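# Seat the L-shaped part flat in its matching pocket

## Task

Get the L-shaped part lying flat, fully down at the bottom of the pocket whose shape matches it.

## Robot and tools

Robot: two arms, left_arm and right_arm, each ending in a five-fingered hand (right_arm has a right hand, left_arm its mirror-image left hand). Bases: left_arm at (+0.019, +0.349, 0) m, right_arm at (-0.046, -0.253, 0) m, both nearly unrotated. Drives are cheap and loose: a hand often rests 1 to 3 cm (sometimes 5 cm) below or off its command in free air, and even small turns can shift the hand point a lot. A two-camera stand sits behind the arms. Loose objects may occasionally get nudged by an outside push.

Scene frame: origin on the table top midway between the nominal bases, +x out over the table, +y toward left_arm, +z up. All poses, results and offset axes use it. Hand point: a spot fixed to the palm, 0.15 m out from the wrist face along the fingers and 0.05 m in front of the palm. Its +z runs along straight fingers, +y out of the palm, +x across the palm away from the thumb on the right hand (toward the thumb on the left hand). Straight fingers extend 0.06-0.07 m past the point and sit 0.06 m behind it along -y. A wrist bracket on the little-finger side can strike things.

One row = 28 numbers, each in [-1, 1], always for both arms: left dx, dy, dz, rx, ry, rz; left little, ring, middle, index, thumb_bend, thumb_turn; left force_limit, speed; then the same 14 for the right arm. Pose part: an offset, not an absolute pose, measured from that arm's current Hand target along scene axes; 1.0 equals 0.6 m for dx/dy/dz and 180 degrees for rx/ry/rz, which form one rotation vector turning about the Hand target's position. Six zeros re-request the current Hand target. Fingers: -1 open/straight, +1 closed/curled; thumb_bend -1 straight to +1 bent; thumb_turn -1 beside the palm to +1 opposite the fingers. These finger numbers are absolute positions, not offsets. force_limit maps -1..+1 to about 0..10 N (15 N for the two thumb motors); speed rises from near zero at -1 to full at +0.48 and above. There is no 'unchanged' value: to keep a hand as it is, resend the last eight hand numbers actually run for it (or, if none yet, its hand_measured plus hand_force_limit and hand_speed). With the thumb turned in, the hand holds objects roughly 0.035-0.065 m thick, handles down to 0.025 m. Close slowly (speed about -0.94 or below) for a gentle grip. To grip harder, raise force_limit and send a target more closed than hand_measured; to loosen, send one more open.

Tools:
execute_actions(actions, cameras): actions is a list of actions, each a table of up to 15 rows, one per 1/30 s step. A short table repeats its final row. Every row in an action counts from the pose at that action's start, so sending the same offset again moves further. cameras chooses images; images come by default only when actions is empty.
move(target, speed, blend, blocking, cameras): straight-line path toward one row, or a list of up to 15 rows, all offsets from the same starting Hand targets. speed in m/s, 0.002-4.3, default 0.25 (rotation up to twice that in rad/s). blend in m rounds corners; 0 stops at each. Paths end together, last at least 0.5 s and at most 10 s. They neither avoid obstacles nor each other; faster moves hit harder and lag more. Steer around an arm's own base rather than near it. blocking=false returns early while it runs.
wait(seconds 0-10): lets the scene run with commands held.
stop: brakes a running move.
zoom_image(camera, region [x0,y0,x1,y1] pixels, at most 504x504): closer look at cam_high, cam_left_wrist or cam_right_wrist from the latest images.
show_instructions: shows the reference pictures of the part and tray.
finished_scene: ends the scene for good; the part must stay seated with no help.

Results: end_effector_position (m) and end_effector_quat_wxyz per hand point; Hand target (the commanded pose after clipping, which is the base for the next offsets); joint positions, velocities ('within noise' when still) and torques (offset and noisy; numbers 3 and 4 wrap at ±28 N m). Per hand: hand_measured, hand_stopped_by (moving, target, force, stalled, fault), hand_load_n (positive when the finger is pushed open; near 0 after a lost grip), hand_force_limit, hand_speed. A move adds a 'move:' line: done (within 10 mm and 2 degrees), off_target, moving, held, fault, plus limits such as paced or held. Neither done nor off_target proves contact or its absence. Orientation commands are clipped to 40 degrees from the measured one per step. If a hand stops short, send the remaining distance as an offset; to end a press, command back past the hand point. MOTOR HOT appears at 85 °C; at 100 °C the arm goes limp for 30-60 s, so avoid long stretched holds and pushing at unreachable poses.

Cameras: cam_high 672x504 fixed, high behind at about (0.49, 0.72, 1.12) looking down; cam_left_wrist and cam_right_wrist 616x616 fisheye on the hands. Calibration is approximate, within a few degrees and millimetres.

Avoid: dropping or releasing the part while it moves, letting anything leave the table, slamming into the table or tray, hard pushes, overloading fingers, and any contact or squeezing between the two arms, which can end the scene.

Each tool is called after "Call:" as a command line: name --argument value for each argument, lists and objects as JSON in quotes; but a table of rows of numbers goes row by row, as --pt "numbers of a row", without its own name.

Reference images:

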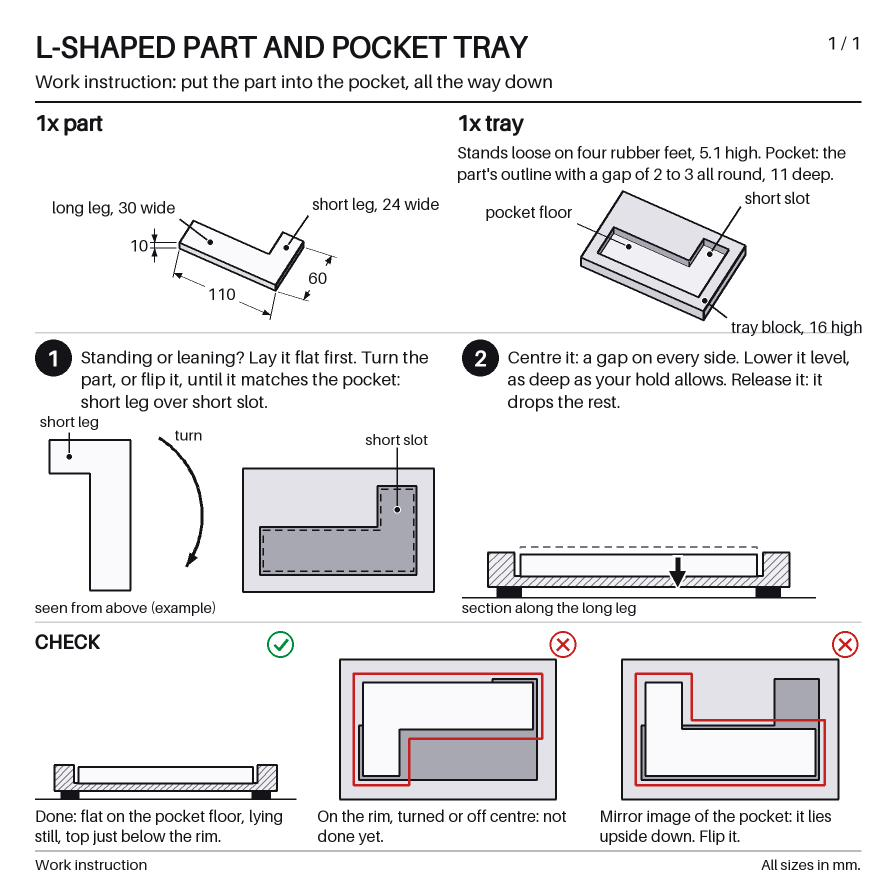

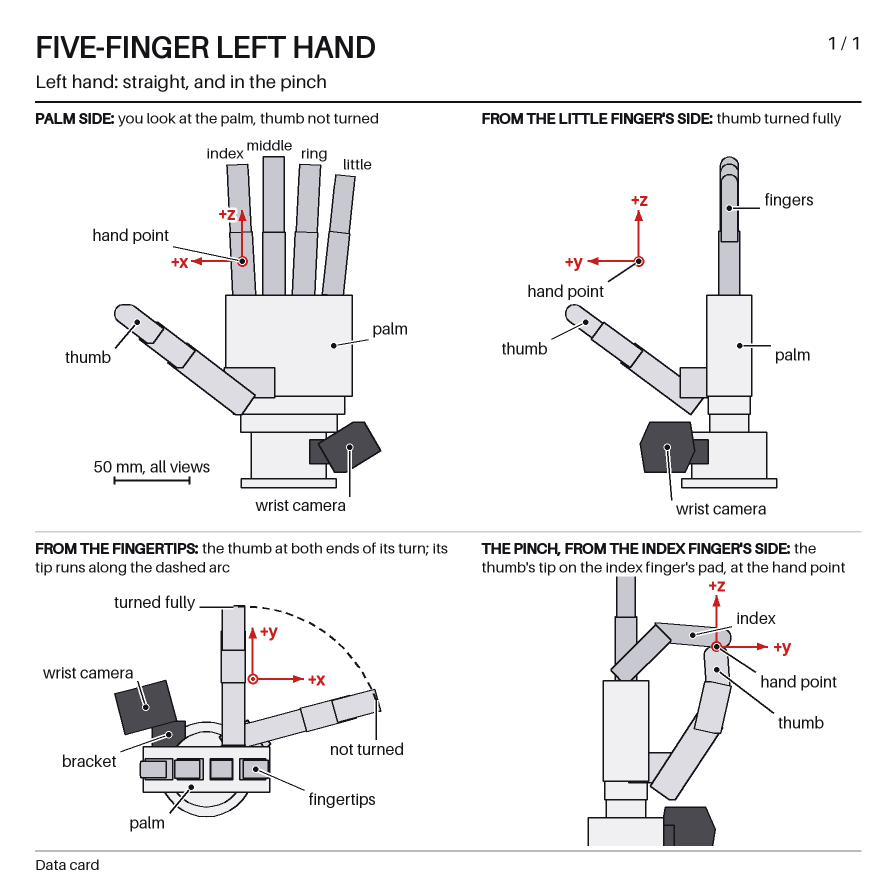

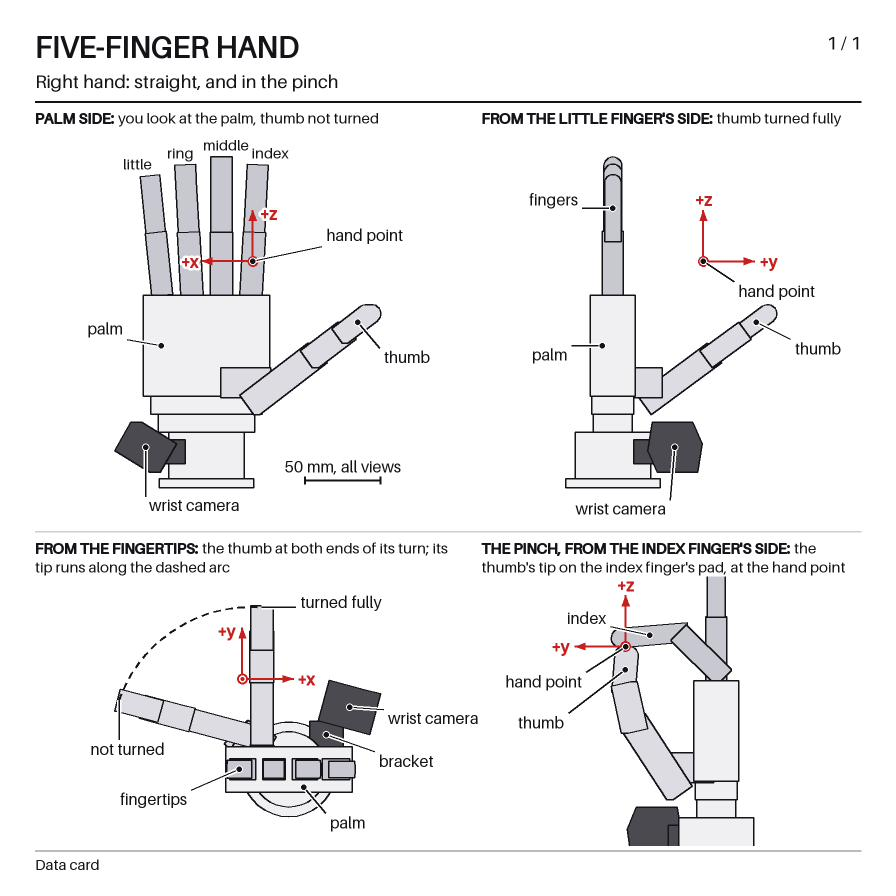

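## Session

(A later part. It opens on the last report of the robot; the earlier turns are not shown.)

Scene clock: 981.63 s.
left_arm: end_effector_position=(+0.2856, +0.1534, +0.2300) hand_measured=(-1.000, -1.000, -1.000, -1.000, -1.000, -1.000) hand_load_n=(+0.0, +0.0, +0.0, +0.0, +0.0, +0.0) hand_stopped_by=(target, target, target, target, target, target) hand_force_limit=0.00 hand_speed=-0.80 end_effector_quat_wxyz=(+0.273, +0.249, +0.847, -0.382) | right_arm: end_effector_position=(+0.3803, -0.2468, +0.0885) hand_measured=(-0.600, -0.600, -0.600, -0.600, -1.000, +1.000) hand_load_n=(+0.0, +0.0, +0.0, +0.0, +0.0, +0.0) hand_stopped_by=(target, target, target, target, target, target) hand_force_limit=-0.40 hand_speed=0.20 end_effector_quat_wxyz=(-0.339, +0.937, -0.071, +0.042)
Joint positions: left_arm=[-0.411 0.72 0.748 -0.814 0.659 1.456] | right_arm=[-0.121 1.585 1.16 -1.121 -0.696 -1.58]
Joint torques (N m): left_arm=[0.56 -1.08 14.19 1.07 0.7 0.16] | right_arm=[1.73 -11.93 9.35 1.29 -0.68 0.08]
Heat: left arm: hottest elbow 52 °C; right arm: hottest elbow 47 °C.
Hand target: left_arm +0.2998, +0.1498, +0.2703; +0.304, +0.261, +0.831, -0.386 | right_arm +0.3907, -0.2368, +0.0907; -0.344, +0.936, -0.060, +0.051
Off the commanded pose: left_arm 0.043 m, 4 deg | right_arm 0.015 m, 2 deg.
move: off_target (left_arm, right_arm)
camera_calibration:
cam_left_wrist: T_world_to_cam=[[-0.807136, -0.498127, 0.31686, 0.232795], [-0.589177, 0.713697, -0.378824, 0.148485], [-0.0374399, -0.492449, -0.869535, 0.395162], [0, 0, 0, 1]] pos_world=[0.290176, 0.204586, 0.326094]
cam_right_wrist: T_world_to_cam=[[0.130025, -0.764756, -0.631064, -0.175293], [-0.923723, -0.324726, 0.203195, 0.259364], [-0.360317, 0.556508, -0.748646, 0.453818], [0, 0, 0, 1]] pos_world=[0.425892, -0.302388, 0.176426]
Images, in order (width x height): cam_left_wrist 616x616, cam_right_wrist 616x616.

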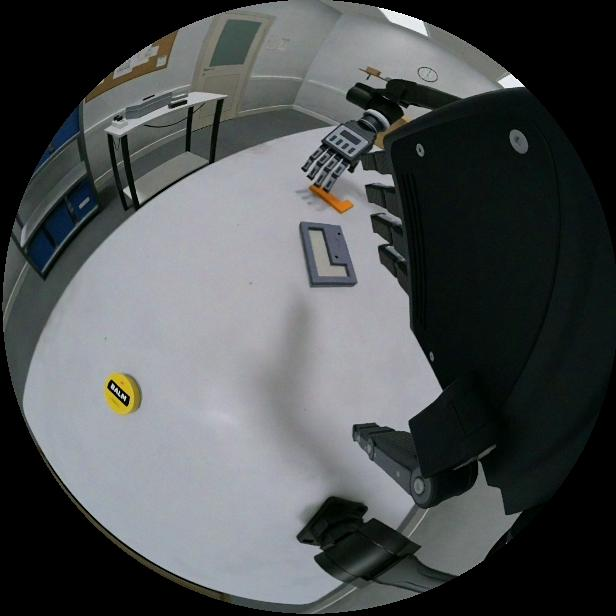

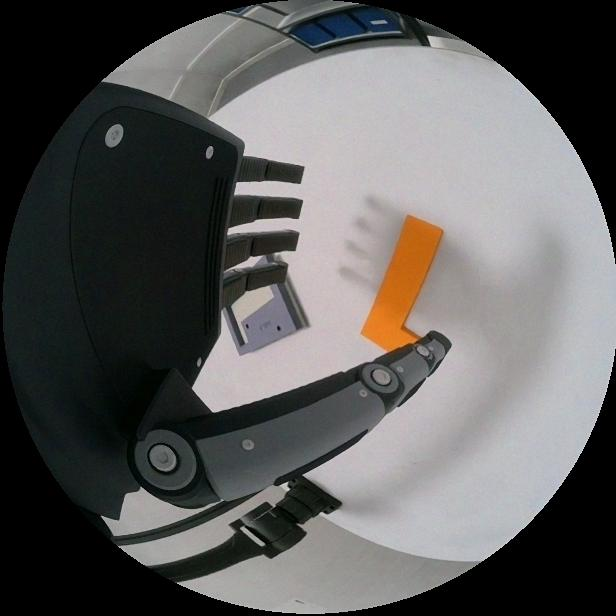

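Call:
move --pt "0 0 0 0 0 0 -1 -1 -1 -1 -1 -1 0 -0.8 0 0 0 0 0 0 0.8 0.8 0.3 0.3 -1 1 -0.4 0.0" --pt "0 0 0 0 0 0 -1 -1 -1 -1 -1 -1 0 -0.8 -0.0075 0.02 -0.0808 0 0 0 0.8 0.8 0.3 0.3 -1 1 -0.4 0.0" --cameras '["cam_left_wrist", "cam_right_wrist"]' --speed 0.12

Call:
zoom_image --camera "cam_right_wrist" --region '[270, 180, 470, 380]'

Call:
zoom_image --camera "cam_left_wrist" --region '[290, 130, 390, 230]'

Scene clock: 1011.77 s.
left_arm: end_effector_position=(+0.2856, +0.1534, +0.2300) hand_measured=(-1.000, -1.000, -1.000, -1.000, -1.000, -1.000) hand_load_n=(+0.0, +0.0, +0.0, +0.0, +0.0, +0.0) hand_stopped_by=(target, target, target, target, target, target) hand_force_limit=0.00 hand_speed=-0.80 end_effector_quat_wxyz=(+0.273, +0.249, +0.847, -0.382) | right_arm: end_effector_position=(+0.3758, -0.2340, +0.0397) hand_measured=(+0.800, +0.800, +0.300, +0.300, -1.000, +1.000) hand_load_n=(+0.0, +0.0, +0.0, +0.0, +0.0, +0.0) hand_stopped_by=(target, target, target, target, target, target) hand_force_limit=-0.40 hand_speed=0.00 end_effector_quat_wxyz=(-0.340, +0.937, -0.071, +0.042)
Joint positions: left_arm=[-0.411 0.72 0.748 -0.814 0.659 1.456] | right_arm=[-0.095 1.629 1.069 -0.966 -0.698 -1.547]
Joint torques (N m): left_arm=[0.38 -0.85 14.3 1.11 0.72 0.17] | right_arm=[1.67 -11.99 8.85 1.25 -0.54 0.1]
Heat: left arm: hottest elbow 52 °C; right arm: hottest elbow 45 °C.
Hand target: left_arm +0.2998, +0.1498, +0.2703; +0.304, +0.261, +0.831, -0.386 | right_arm +0.3862, -0.2248, +0.0422; -0.344, +0.936, -0.060, +0.051
Off the commanded pose: left_arm 0.043 m, 4 deg | right_arm 0.014 m, 2 deg.
move: off_target (left_arm, right_arm)
camera_calibration:
cam_left_wrist: T_world_to_cam=[[-0.807136, -0.498127, 0.31686, 0.232795], [-0.589177, 0.713697, -0.378824, 0.148485], [-0.0374399, -0.492449, -0.869535, 0.395162], [0, 0, 0, 1]] pos_world=[0.290176, 0.204586, 0.326094]
cam_right_wrist: T_world_to_cam=[[0.130971, -0.762993, -0.633, -0.195595], [-0.923163, -0.326627, 0.202695, 0.268695], [-0.361409, 0.557815, -0.747145, 0.409295], [0, 0, 0, 1]] pos_world=[0.42159, -0.289786, 0.127528]
Images, in order (width x height): cam_left_wrist 616x616, cam_right_wrist 616x616.

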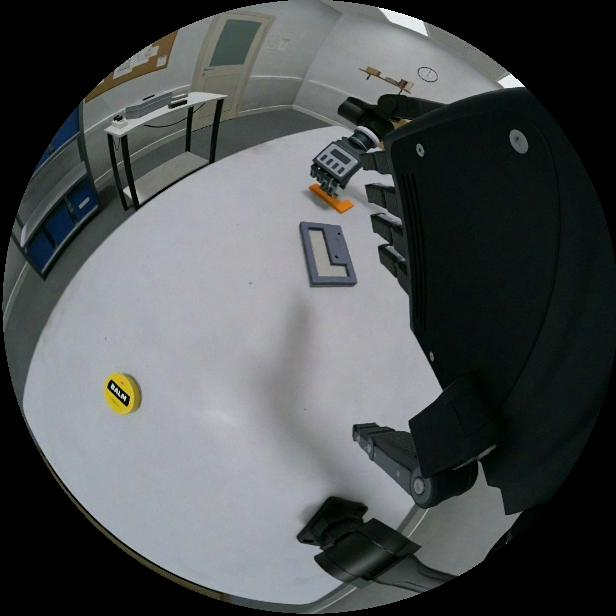

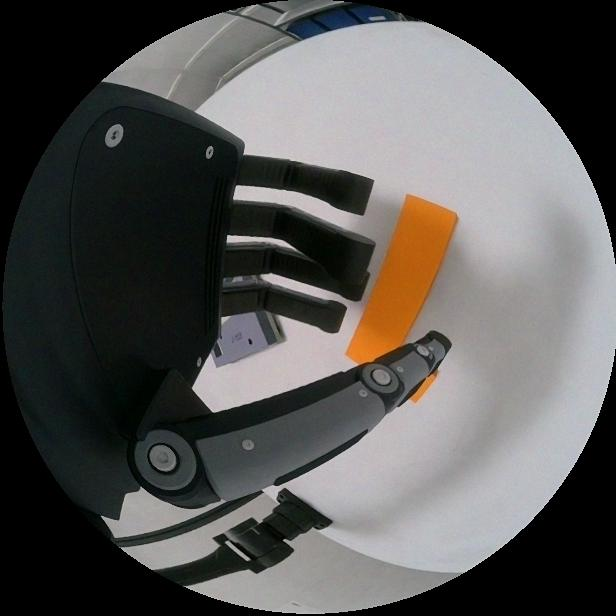

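Scaled by 2.520 from the camera's 616x616 image, which has a finer 880x880 frame.

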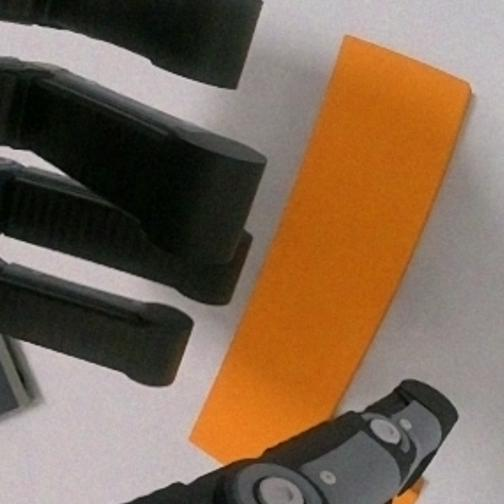

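Scaled by 5.040 from the camera's 616x616 image, which has a finer 880x880 frame.

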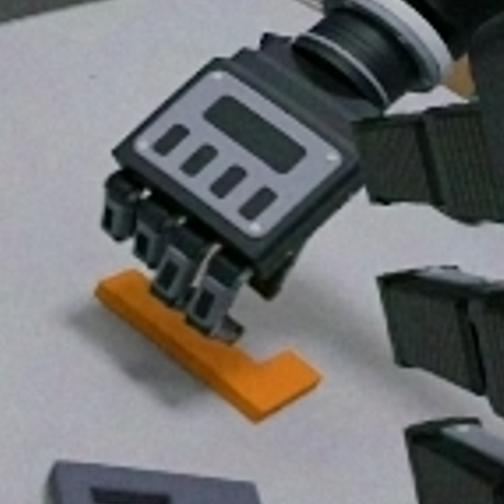

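Call:
move --target '[0, 0, 0, 0, 0, 0, -1, -1, -1, -1, -1, -1, 0, -0.8, 0, 0, -0.0455, 0, 0, 0, 0.8, 0.8, 0.3, 0.3, -1, 1, -0.4, 0.0]' --cameras '["cam_left_wrist", "cam_right_wrist"]' --speed 0.06

Call:
zoom_image --camera "cam_right_wrist" --region '[270, 180, 470, 380]'

Call:
zoom_image --camera "cam_left_wrist" --region '[290, 130, 390, 230]'

Scene clock: 1042.60 s.
left_arm: end_effector_position=(+0.2856, +0.1534, +0.2300) hand_measured=(-1.000, -1.000, -1.000, -1.000, -1.000, -1.000) hand_load_n=(+0.0, +0.0, +0.0, +0.0, +0.0, +0.0) hand_stopped_by=(target, target, target, target, target, target) hand_force_limit=0.00 hand_speed=-0.80 end_effector_quat_wxyz=(+0.273, +0.249, +0.847, -0.382) | right_arm: end_effector_position=(+0.3779, -0.2333, +0.0178) hand_measured=(+0.800, +0.800, +0.300, +0.300, -1.000, +1.000) hand_load_n=(+0.0, +0.0, -0.5, +0.0, -0.5, +0.0) hand_stopped_by=(target, target, target, target, target, target) hand_force_limit=-0.40 hand_speed=0.00 end_effector_quat_wxyz=(-0.342, +0.936, -0.070, +0.046)
Joint positions: left_arm=[-0.411 0.72 0.748 -0.814 0.659 1.456] | right_arm=[-0.095 1.661 1.042 -0.896 -0.703 -1.544]
Joint torques (N m): left_arm=[0.56 -0.97 14.19 1.1 0.7 0.17] | right_arm=[1.2 -11.63 8.1 1.44 -0.34 0.06]
Heat: left arm: hottest elbow 52 °C; right arm: hottest elbow 43 °C.
Hand target: left_arm +0.2998, +0.1498, +0.2703; +0.304, +0.261, +0.831, -0.386 | right_arm +0.3862, -0.2248, +0.0149; -0.344, +0.936, -0.060, +0.051
Off the commanded pose: left_arm 0.043 m, 4 deg | right_arm 0.012 m, 1 deg.
move: off_target (left_arm, right_arm)
camera_calibration:
cam_left_wrist: T_world_to_cam=[[-0.807136, -0.498127, 0.31686, 0.232795], [-0.589177, 0.713697, -0.378824, 0.148485], [-0.0374399, -0.492449, -0.869535, 0.395162], [0, 0, 0, 1]] pos_world=[0.290176, 0.204586, 0.326094]
cam_right_wrist: T_world_to_cam=[[0.135221, -0.761119, -0.63436, -0.210348], [-0.925723, -0.325279, 0.192949, 0.276706], [-0.353201, 0.561152, -0.74857, 0.390977], [0, 0, 0, 1]] pos_world=[0.42269, -0.28949, 0.105847]
Images, in order (width x height): cam_left_wrist 616x616, cam_right_wrist 616x616.

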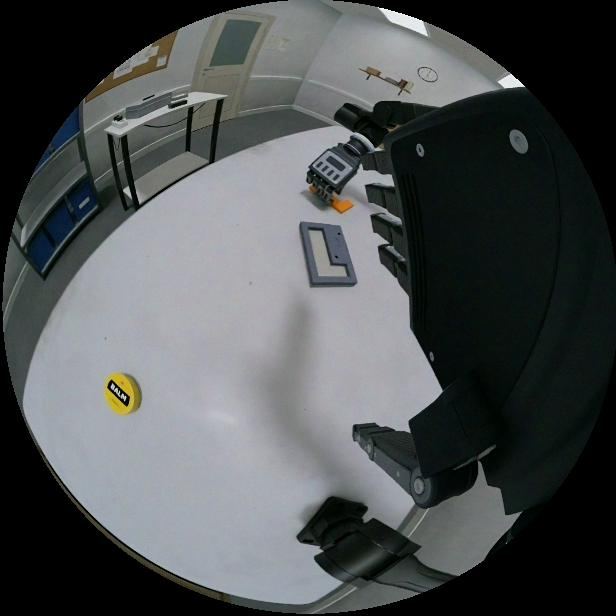

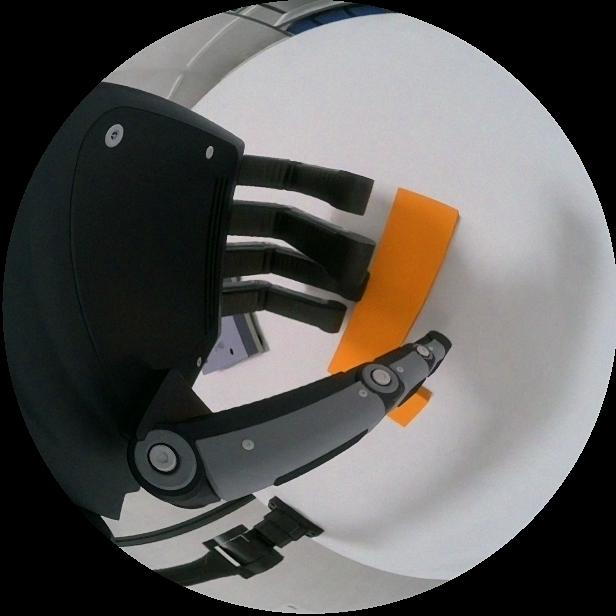

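Scaled by 2.520 from the camera's 616x616 image, which has a finer 880x880 frame.

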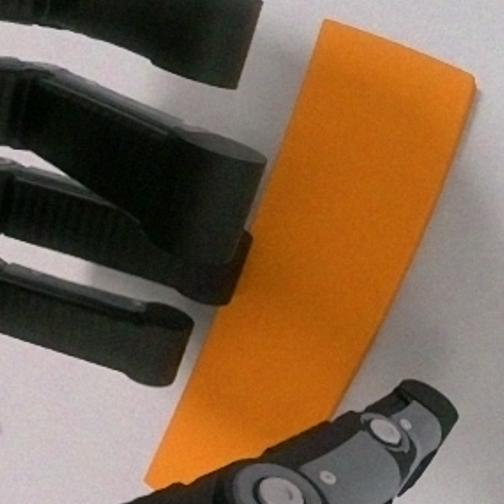

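Scaled by 5.040 from the camera's 616x616 image, which has a finer 880x880 frame.

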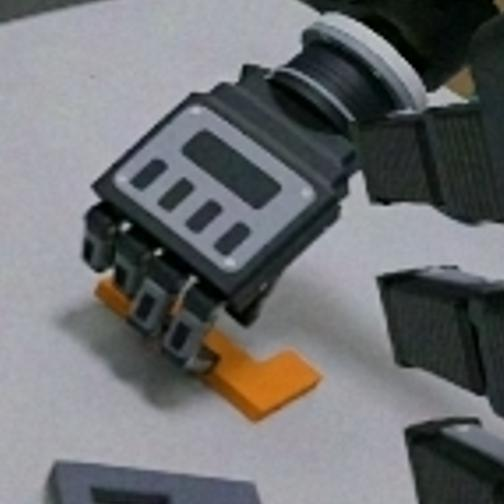

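Call:
move --target '[0, 0, 0, 0, 0, 0, -1, -1, -1, -1, -1, -1, 0, -0.8, 0.001, 0.0075, 0.018, 0, 0, 0, 0.8, 0.8, 0.1, 0.2, -1, 1, -0.4, 0.0]' --cameras '["cam_left_wrist", "cam_right_wrist"]' --speed 0.06

Call:
zoom_image --camera "cam_right_wrist" --region '[270, 180, 470, 380]'

Call:
zoom_image --camera "cam_left_wrist" --region '[290, 150, 370, 230]'

Scene clock: 1073.30 s.
left_arm: end_effector_position=(+0.2856, +0.1534, +0.2300) hand_measured=(-1.000, -1.000, -1.000, -1.000, -1.000, -1.000) hand_load_n=(+0.0, +0.0, +0.0, +0.0, +0.0, +0.0) hand_stopped_by=(target, target, target, target, target, target) hand_force_limit=0.00 hand_speed=-0.80 end_effector_quat_wxyz=(+0.273, +0.249, +0.847, -0.382) | right_arm: end_effector_position=(+0.3779, -0.2327, +0.0178) hand_measured=(+0.800, +0.800, +0.100, +0.200, -1.000, +1.000) hand_load_n=(+0.0, +0.0, -2.5, +0.0, +0.0, +0.0) hand_stopped_by=(target, target, target, target, target, target) hand_force_limit=-0.40 hand_speed=0.00 end_effector_quat_wxyz=(-0.342, +0.936, -0.069, +0.046)
Joint positions: left_arm=[-0.411 0.72 0.748 -0.814 0.659 1.456] | right_arm=[-0.094 1.661 1.042 -0.896 -0.703 -1.546]
Joint torques (N m): left_arm=[0.38 -0.73 14.19 1.05 0.71 0.18] | right_arm=[1.79 -13.1 8.99 0.55 -0.33 0.11]
Heat: left arm: hottest elbow 52 °C; right arm: hottest elbow 42 °C.
Hand target: left_arm +0.2998, +0.1498, +0.2703; +0.304, +0.261, +0.831, -0.386 | right_arm +0.3868, -0.2203, +0.0257; -0.344, +0.936, -0.060, +0.051
Off the commanded pose: left_arm 0.043 m, 4 deg | right_arm 0.017 m, 1 deg.
move: off_target (left_arm, right_arm)
camera_calibration:
cam_left_wrist: T_world_to_cam=[[-0.807136, -0.498127, 0.31686, 0.232795], [-0.589177, 0.713697, -0.378824, 0.148485], [-0.0374399, -0.492449, -0.869535, 0.395162], [0, 0, 0, 1]] pos_world=[0.290176, 0.204586, 0.326094]
cam_right_wrist: T_world_to_cam=[[0.137968, -0.760862, -0.634077, -0.210941], [-0.925022, -0.327791, 0.19206, 0.276097], [-0.353976, 0.560037, -0.749039, 0.390672], [0, 0, 0, 1]] pos_world=[0.422787, -0.288785, 0.105849]
Images, in order (width x height): cam_left_wrist 616x616, cam_right_wrist 616x616.

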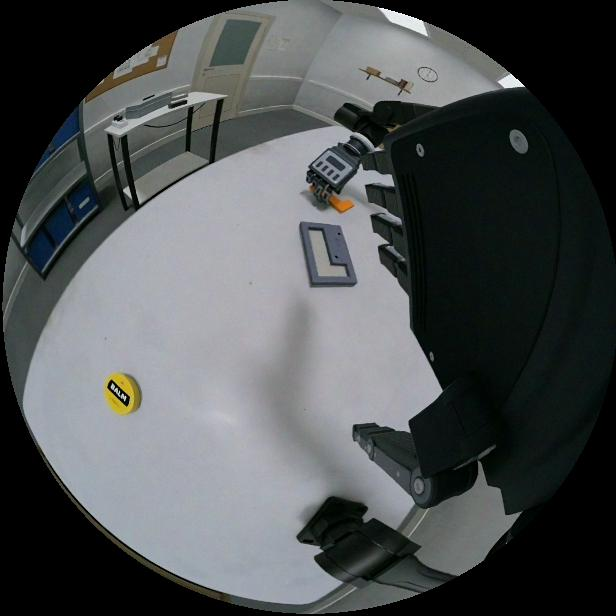

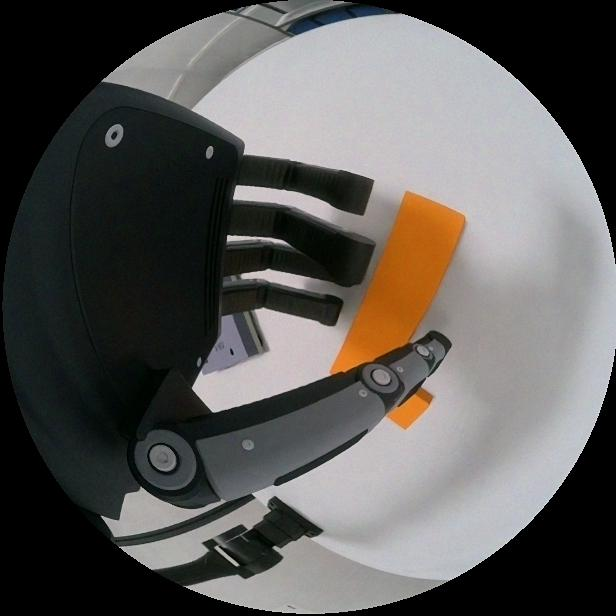

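Scaled by 2.520 from the camera's 616x616 image, which has a finer 880x880 frame.

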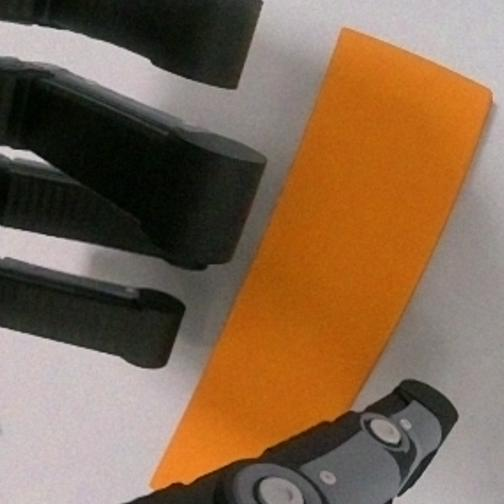

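Scaled by 6.300 from the camera's 616x616 image, which has a finer 880x880 frame.

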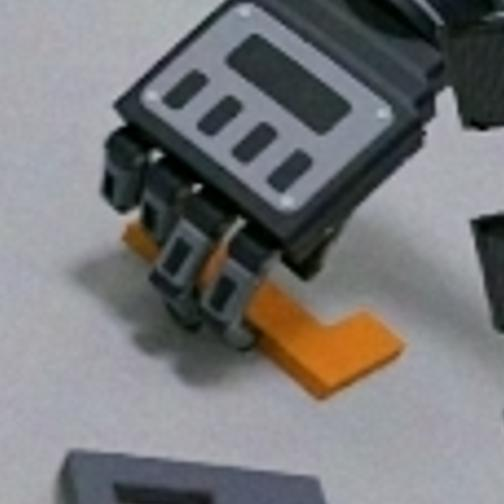

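Call:
move --target '[0, 0, 0, 0, 0, 0, -1, -1, -1, -1, -1, -1, 0, -0.8, 0.0, 0.0, 0.022, 0, 0, 0, 0.8, 0.8, 0.3, 0.3, -1, 1, -0.4, 0.0]' --cameras '["cam_left_wrist", "cam_right_wrist"]' --speed 0.06

Call:
zoom_image --camera "cam_right_wrist" --region '[270, 180, 470, 380]'

Call:
zoom_image --camera "cam_left_wrist" --region '[290, 150, 370, 230]'

Scene clock: 1085.33 s.
left_arm: end_effector_position=(+0.2856, +0.1534, +0.2300) hand_measured=(-1.000, -1.000, -1.000, -1.000, -1.000, -1.000) hand_load_n=(+0.0, +0.0, +0.0, +0.0, +0.0, +0.0) hand_stopped_by=(target, target, target, target, target, target) hand_force_limit=0.00 hand_speed=-0.80 end_effector_quat_wxyz=(+0.273, +0.249, +0.847, -0.382) | right_arm: end_effector_position=(+0.3711, -0.2276, +0.0185) hand_measured=(+0.800, +0.800, +0.300, +0.300, -1.000, +1.000) hand_load_n=(+0.0, +0.0, +0.0, +0.0, +0.0, +0.5) hand_stopped_by=(target, target, target, target, target, target) hand_force_limit=-0.40 hand_speed=0.00 end_effector_quat_wxyz=(-0.343, +0.936, -0.074, +0.032)
Joint positions: left_arm=[-0.411 0.72 0.748 -0.814 0.659 1.456] | right_arm=[-0.084 1.661 1.042 -0.919 -0.703 -1.534]
Joint torques (N m): left_arm=[0.26 -0.79 14.19 1.07 0.71 0.17] | right_arm=[1.14 -14.56 10.15 0.06 -0.33 0.11]
Heat: left arm: hottest elbow 53 °C; right arm: hottest elbow 42 °C.
Hand target: left_arm +0.2998, +0.1498, +0.2703; +0.304, +0.261, +0.831, -0.386 | right_arm +0.3868, -0.2203, +0.0389; -0.344, +0.936, -0.060, +0.051
Off the commanded pose: left_arm 0.043 m, 4 deg | right_arm 0.027 m, 3 deg.
move: off_target (left_arm, right_arm)
camera_calibration:
cam_left_wrist: T_world_to_cam=[[-0.807136, -0.498127, 0.31686, 0.232795], [-0.589177, 0.713697, -0.378824, 0.148485], [-0.0374399, -0.492449, -0.869535, 0.395162], [0, 0, 0, 1]] pos_world=[0.290176, 0.204586, 0.326094]
cam_right_wrist: T_world_to_cam=[[0.118288, -0.757923, -0.641529, -0.197533], [-0.918796, -0.328565, 0.218766, 0.268313], [-0.376592, 0.563558, -0.735242, 0.394866], [0, 0, 0, 1]] pos_world=[0.418594, -0.284087, 0.104902]
Images, in order (width x height): cam_left_wrist 616x616, cam_right_wrist 616x616.

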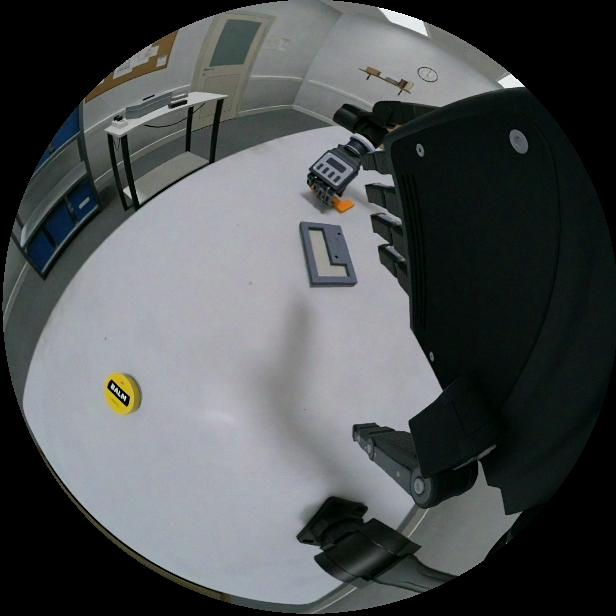

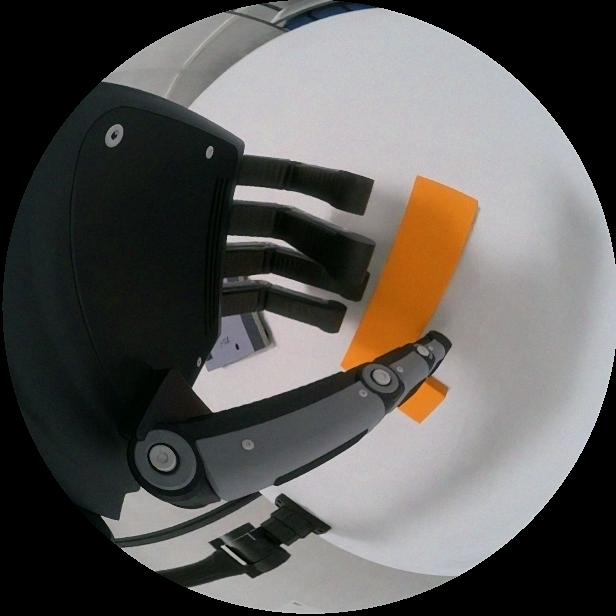

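Scaled by 2.520 from the camera's 616x616 image, which has a finer 880x880 frame.

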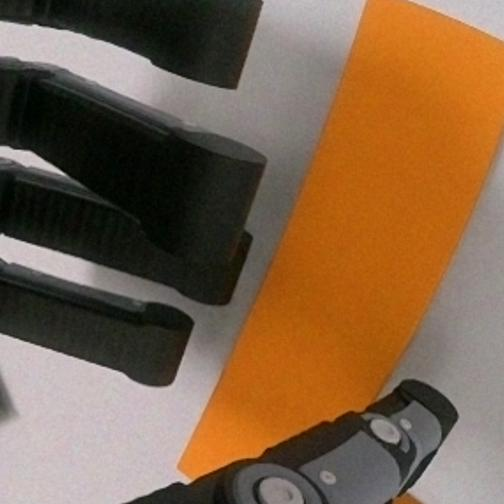

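Scaled by 6.300 from the camera's 616x616 image, which has a finer 880x880 frame.

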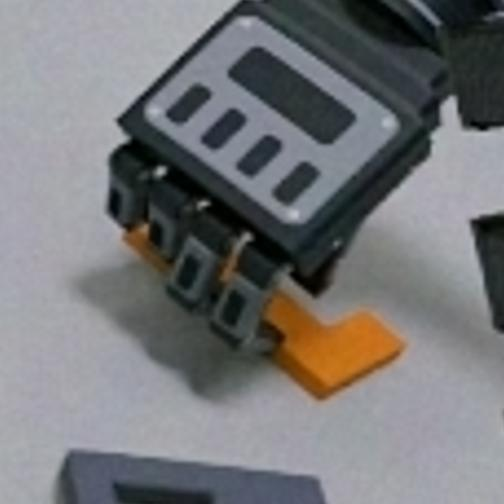

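Call:
move --target '[0, 0, 0, 0, 0, 0, -1, -1, -1, -1, -1, -1, 0, -0.8, 0.0, -0.005, 0.03, 0, 0, 0, 0.8, 0.8, 0.3, 0.3, -1, 1, -0.4, 0.0]' --cameras '["cam_left_wrist", "cam_right_wrist"]' --speed 0.1

Call:
zoom_image --camera "cam_right_wrist" --region '[270, 180, 470, 380]'

Call:
zoom_image --camera "cam_left_wrist" --region '[290, 150, 370, 230]'

Scene clock: 1106.90 s.
left_arm: end_effector_position=(+0.2856, +0.1534, +0.2300) hand_measured=(-1.000, -1.000, -1.000, -1.000, -1.000, -1.000) hand_load_n=(+0.0, +0.0, +0.0, +0.0, +0.0, +0.0) hand_stopped_by=(target, target, target, target, target, target) hand_force_limit=0.00 hand_speed=-0.80 end_effector_quat_wxyz=(+0.273, +0.249, +0.847, -0.382) | right_arm: end_effector_position=(+0.3621, -0.2264, +0.0306) hand_measured=(+0.800, +0.800, +0.300, +0.300, -1.000, +1.000) hand_load_n=(+0.5, +0.0, +0.0, +0.0, +0.0, +0.0) hand_stopped_by=(target, target, target, target, target, target) hand_force_limit=-0.40 hand_speed=0.00 end_effector_quat_wxyz=(-0.344, +0.936, -0.078, +0.020)
Joint positions: left_arm=[-0.411 0.72 0.748 -0.814 0.659 1.456] | right_arm=[-0.084 1.638 1.048 -0.974 -0.703 -1.534]
Joint torques (N m): left_arm=[0.15 -0.91 14.27 1.07 0.71 0.14] | right_arm=[0.91 -14.39 11.84 -0.13 -0.37 0]
Heat: left arm: hottest elbow 53 °C; right arm: hottest elbow 42 °C.
Hand target: left_arm +0.2998, +0.1498, +0.2703; +0.304, +0.261, +0.831, -0.386 | right_arm +0.3868, -0.2233, +0.0569; -0.344, +0.936, -0.060, +0.051
Off the commanded pose: left_arm 0.043 m, 4 deg | right_arm 0.036 m, 4 deg.
move: off_target (left_arm, right_arm)
camera_calibration:
cam_left_wrist: T_world_to_cam=[[-0.807136, -0.498127, 0.31686, 0.232795], [-0.589177, 0.713697, -0.378824, 0.148485], [-0.0374399, -0.492449, -0.869535, 0.395162], [0, 0, 0, 1]] pos_world=[0.290176, 0.204586, 0.326094]
cam_right_wrist: T_world_to_cam=[[0.101642, -0.755699, -0.646984, -0.18104], [-0.912833, -0.329388, 0.241329, 0.254804], [-0.395481, 0.566059, -0.723306, 0.406857], [0, 0, 0, 1]] pos_world=[0.411899, -0.283187, 0.115661]
Images, in order (width x height): cam_left_wrist 616x616, cam_right_wrist 616x616.

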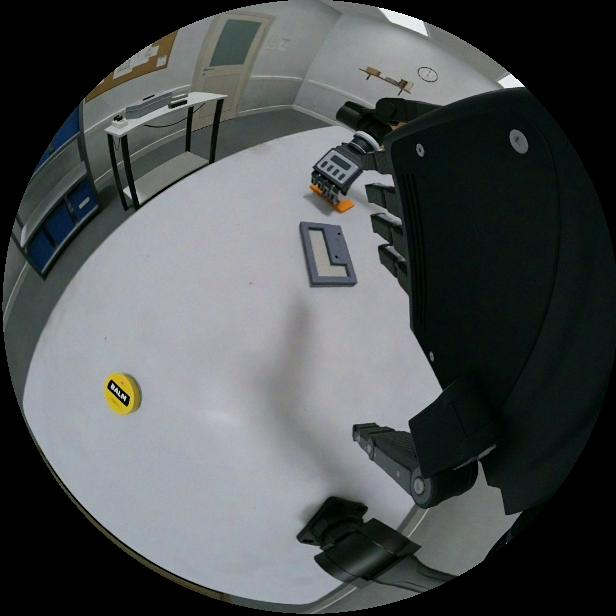

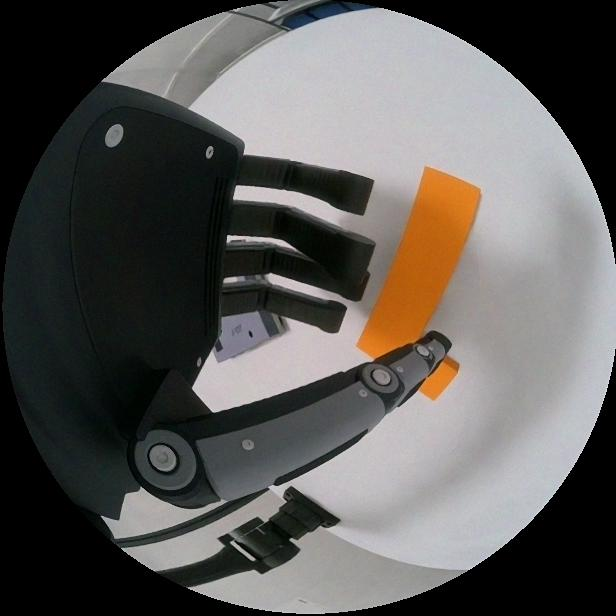

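Scaled by 2.520 from the camera's 616x616 image, which has a finer 880x880 frame.

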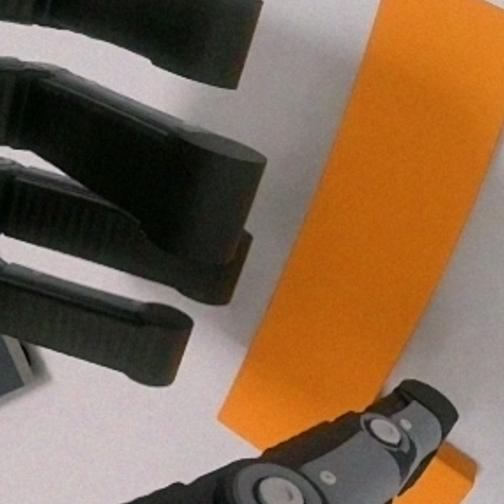

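Scaled by 6.300 from the camera's 616x616 image, which has a finer 880x880 frame.

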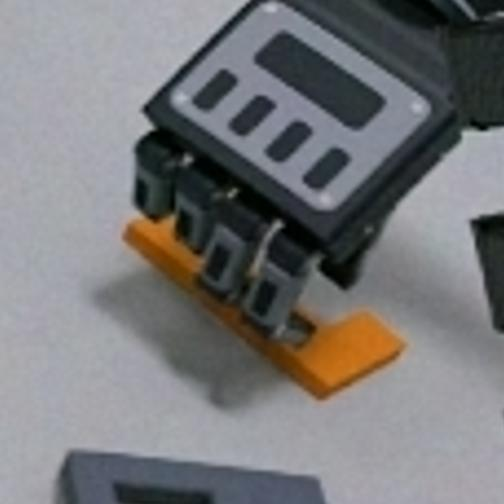

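Call:
move --target '[0, 0, 0, 0, 0, 0, -1, -1, -1, -1, -1, -1, 0, -0.8, -0.0012, -0.0102, 0.045, 0.0687, -0.0263, 0.0306, 0.8, 0.8, 0.3, 0.3, -1, 1, -0.4, 0.0]' --cameras '[]' --speed 0.12

Call:
move --target '[0, 0, 0, 0, 0, 0, -1, -1, -1, -1, -1, -1, 0, -0.8, 0, 0, -0.04, 0, 0, 0, 0.8, 0.8, 0.1, 0.1, -1, 1, -0.4, 0.0]' --cameras '["cam_left_wrist", "cam_right_wrist"]' --speed 0.12

Call:
zoom_image --camera "cam_right_wrist" --region '[270, 180, 470, 380]'

Call:
zoom_image --camera "cam_left_wrist" --region '[290, 150, 370, 230]'

Scene clock: 1176.00 s.
left_arm: end_effector_position=(+0.2856, +0.1534, +0.2300) hand_measured=(-1.000, -1.000, -1.000, -1.000, -1.000, -1.000) hand_load_n=(+0.0, +0.0, +0.0, +0.0, +0.0, +0.0) hand_stopped_by=(target, target, target, target, target, target) hand_force_limit=0.00 hand_speed=-0.80 end_effector_quat_wxyz=(+0.273, +0.249, +0.847, -0.382) | right_arm: end_effector_position=(+0.3625, -0.2176, +0.0676) hand_measured=(+0.800, +0.800, +0.300, +0.300, -1.000, +1.000) hand_load_n=(-0.5, +0.0, +0.0, +0.0, +0.0, +0.0) hand_stopped_by=(target, target, target, target, target, target) hand_force_limit=-0.40 hand_speed=0.00 end_effector_quat_wxyz=(-0.446, +0.894, -0.016, +0.035)
Joint positions: left_arm=[-0.411 0.72 0.748 -0.814 0.659 1.456] | right_arm=[-0.149 1.638 1.097 -1.162 -0.92 -1.797]
Joint torques (N m): left_arm=[-0.09 -0.91 14.12 1.02 0.7 0.15] | right_arm=[-0.44 -12.34 11.79 -0.12 -0.82 -0.23]
Heat: left arm: hottest elbow 53 °C; right arm: hottest elbow 45 °C.
Hand target: left_arm +0.2998, +0.1498, +0.2703; +0.304, +0.261, +0.831, -0.386 | right_arm +0.3861, -0.2294, +0.0839; -0.447, +0.892, -0.006, +0.066
Off the commanded pose: left_arm 0.043 m, 4 deg | right_arm 0.031 m, 4 deg.
move: off_target (left_arm, right_arm)
No camera images: "cameras" was empty.

Scene clock: 1177.17 s.
left_arm: end_effector_position=(+0.2856, +0.1534, +0.2300) hand_measured=(-1.000, -1.000, -1.000, -1.000, -1.000, -1.000) hand_load_n=(+0.0, +0.0, +0.0, +0.0, +0.0, +0.0) hand_stopped_by=(target, target, target, target, target, target) hand_force_limit=0.00 hand_speed=-0.80 end_effector_quat_wxyz=(+0.273, +0.249, +0.847, -0.382) | right_arm: end_effector_position=(+0.3692, -0.2187, +0.0563) hand_measured=(+0.800, +0.800, +0.100, +0.100, -1.000, +1.000) hand_load_n=(+0.0, +0.0, +0.0, +0.0, +0.0, +0.0) hand_stopped_by=(target, target, target, target, target, target) hand_force_limit=-0.40 hand_speed=0.00 end_effector_quat_wxyz=(-0.446, +0.894, -0.014, +0.040)
Joint positions: left_arm=[-0.411 0.72 0.748 -0.814 0.659 1.456] | right_arm=[-0.149 1.664 1.097 -1.127 -0.922 -1.799]
Joint torques (N m): left_arm=[0.44 -0.67 14.13 1.16 0.68 0.18] | right_arm=[-0.67 -12.34 9.22 0.84 -0.81 -0.23]
Heat: left arm: hottest elbow 53 °C; right arm: hottest elbow 45 °C.
Hand target: left_arm +0.2998, +0.1498, +0.2703; +0.304, +0.261, +0.831, -0.386 | right_arm +0.3861, -0.2294, +0.0599; -0.447, +0.892, -0.006, +0.066
Off the commanded pose: left_arm 0.043 m, 4 deg | right_arm 0.020 m, 3 deg.
move: off_target (left_arm, right_arm)
camera_calibration:
cam_left_wrist: T_world_to_cam=[[-0.807136, -0.498127, 0.31686, 0.232795], [-0.589177, 0.713697, -0.378824, 0.148485], [-0.0374399, -0.492449, -0.869535, 0.395162], [0, 0, 0, 1]] pos_world=[0.290176, 0.204586, 0.326094]
cam_right_wrist: T_world_to_cam=[[0.244118, -0.58414, -0.774071, -0.167301], [-0.886529, -0.457942, 0.0659955, 0.22967], [-0.393031, 0.670126, -0.629649, 0.440425], [0, 0, 0, 1]] pos_world=[0.41755, -0.287692, 0.132653]
Images, in order (width x height): cam_left_wrist 616x616, cam_right_wrist 616x616.

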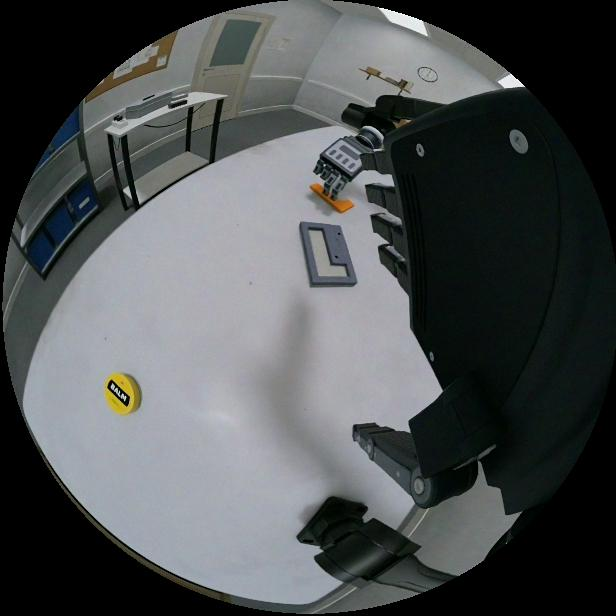

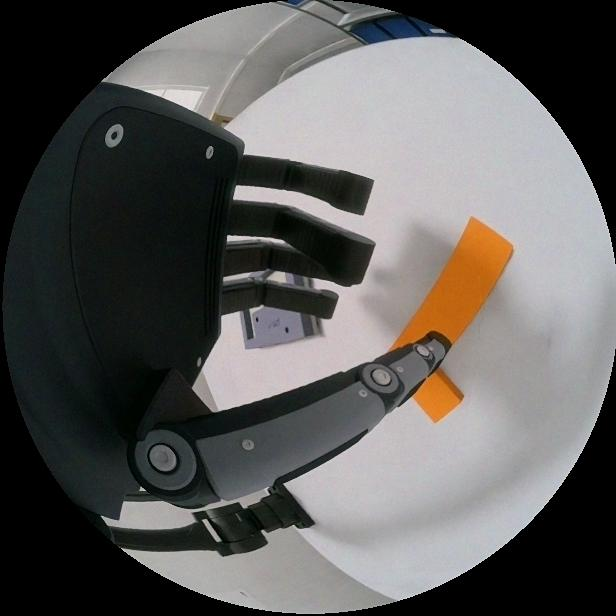

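Scaled by 2.520 from the camera's 616x616 image, which has a finer 880x880 frame.

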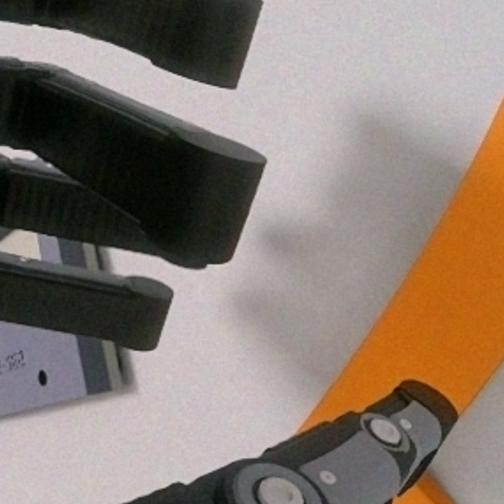

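Scaled by 6.300 from the camera's 616x616 image, which has a finer 880x880 frame.

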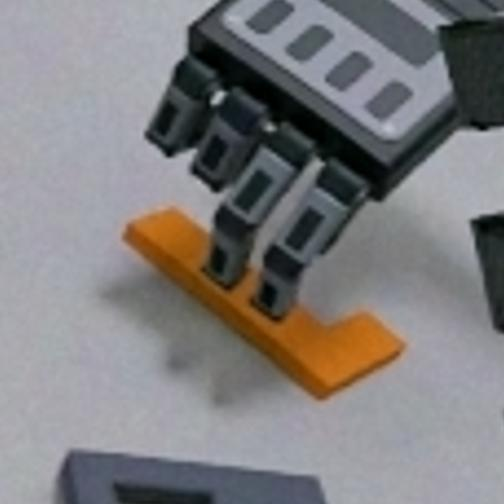

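Call:
move --target '[0, 0, 0, 0, 0, 0, -1, -1, -1, -1, -1, -1, 0, -0.8, 0.0097, -0.0335, -0.0183, 0, 0, 0, 0.8, 0.8, 0.1, 0.1, -1, 1, -0.4, 0.0]' --cameras '["cam_left_wrist", "cam_right_wrist"]' --speed 0.12

Call:
zoom_image --camera "cam_right_wrist" --region '[290, 180, 490, 380]'

Call:
zoom_image --camera "cam_left_wrist" --region '[290, 150, 370, 230]'

Scene clock: 1196.07 s.
left_arm: end_effector_position=(+0.2856, +0.1534, +0.2300) hand_measured=(-1.000, -1.000, -1.000, -1.000, -1.000, -1.000) hand_load_n=(+0.0, +0.0, -0.5, +0.0, +0.0, +0.0) hand_stopped_by=(target, target, target, target, target, target) hand_force_limit=0.00 hand_speed=-0.80 end_effector_quat_wxyz=(+0.273, +0.249, +0.847, -0.382) | right_arm: end_effector_position=(+0.3696, -0.2370, +0.0382) hand_measured=(+0.800, +0.800, +0.100, +0.100, -1.000, +1.000) hand_load_n=(+0.0, +0.0, +0.0, +0.0, +0.0, +0.0) hand_stopped_by=(target, target, target, target, target, target) hand_force_limit=-0.40 hand_speed=0.00 end_effector_quat_wxyz=(-0.448, +0.893, -0.015, +0.040)
Joint positions: left_arm=[-0.411 0.72 0.748 -0.814 0.659 1.456] | right_arm=[-0.192 1.712 1.1 -1.136 -0.922 -1.865]
Joint torques (N m): left_arm=[0.44 -0.91 14.28 1.17 0.69 0.17] | right_arm=[-0.32 -12.4 11.14 -0.35 -0.62 -0.24]
Heat: left arm: hottest elbow 53 °C; right arm: hottest elbow 44 °C.
Hand target: left_arm +0.2998, +0.1498, +0.2703; +0.304, +0.261, +0.831, -0.386 | right_arm +0.3919, -0.2495, +0.0489; -0.447, +0.892, -0.006, +0.066
Off the commanded pose: left_arm 0.043 m, 4 deg | right_arm 0.028 m, 3 deg.
move: off_target (left_arm, right_arm)
camera_calibration:
cam_left_wrist: T_world_to_cam=[[-0.807136, -0.498127, 0.31686, 0.232795], [-0.589177, 0.713697, -0.378824, 0.148485], [-0.0374399, -0.492449, -0.869535, 0.395162], [0, 0, 0, 1]] pos_world=[0.290176, 0.204586, 0.326094]
cam_right_wrist: T_world_to_cam=[[0.242198, -0.580299, -0.777556, -0.190309], [-0.888161, -0.455186, 0.0630602, 0.224185], [-0.390526, 0.675321, -0.625644, 0.441583], [0, 0, 0, 1]] pos_world=[0.417654, -0.306601, 0.11416]
Images, in order (width x height): cam_left_wrist 616x616, cam_right_wrist 616x616.

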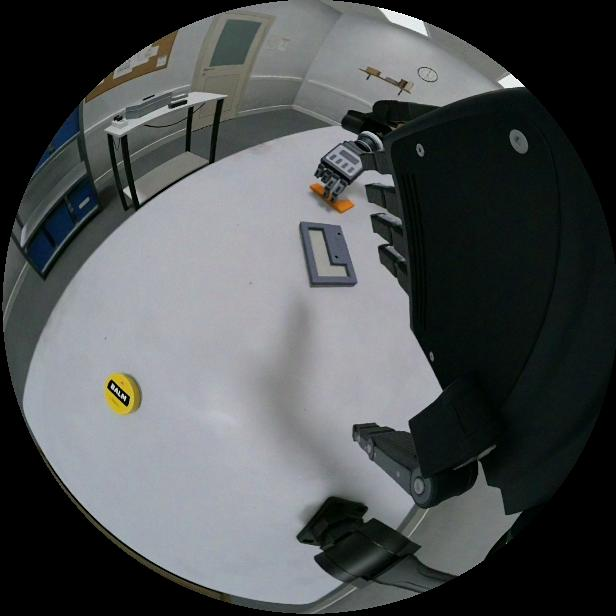

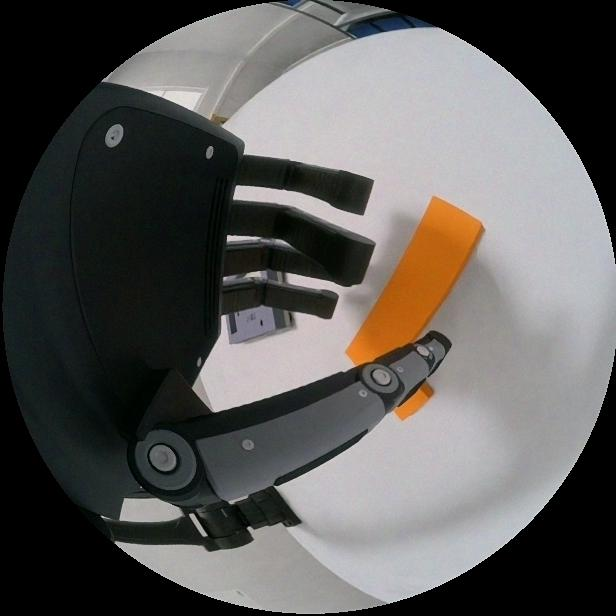

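Scaled by 2.520 from the camera's 616x616 image, which has a finer 880x880 frame.

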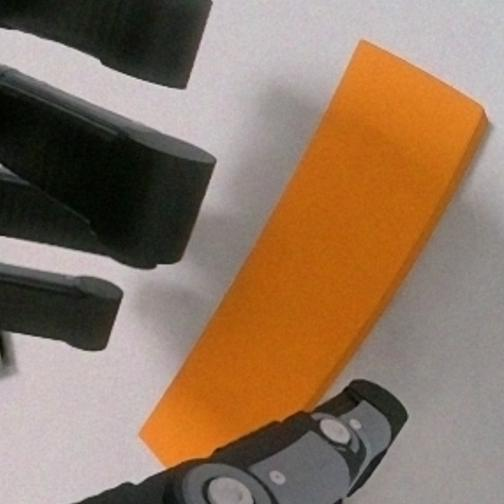

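Scaled by 6.300 from the camera's 616x616 image, which has a finer 880x880 frame.

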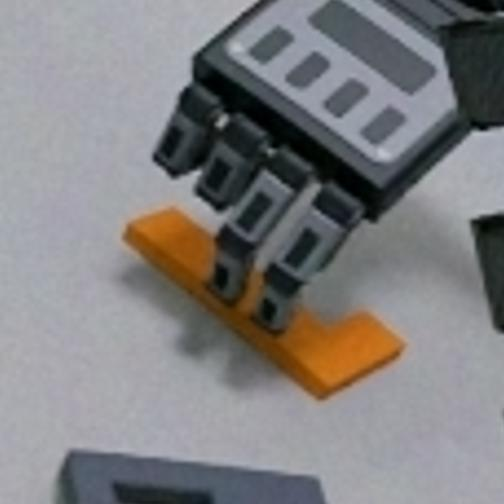

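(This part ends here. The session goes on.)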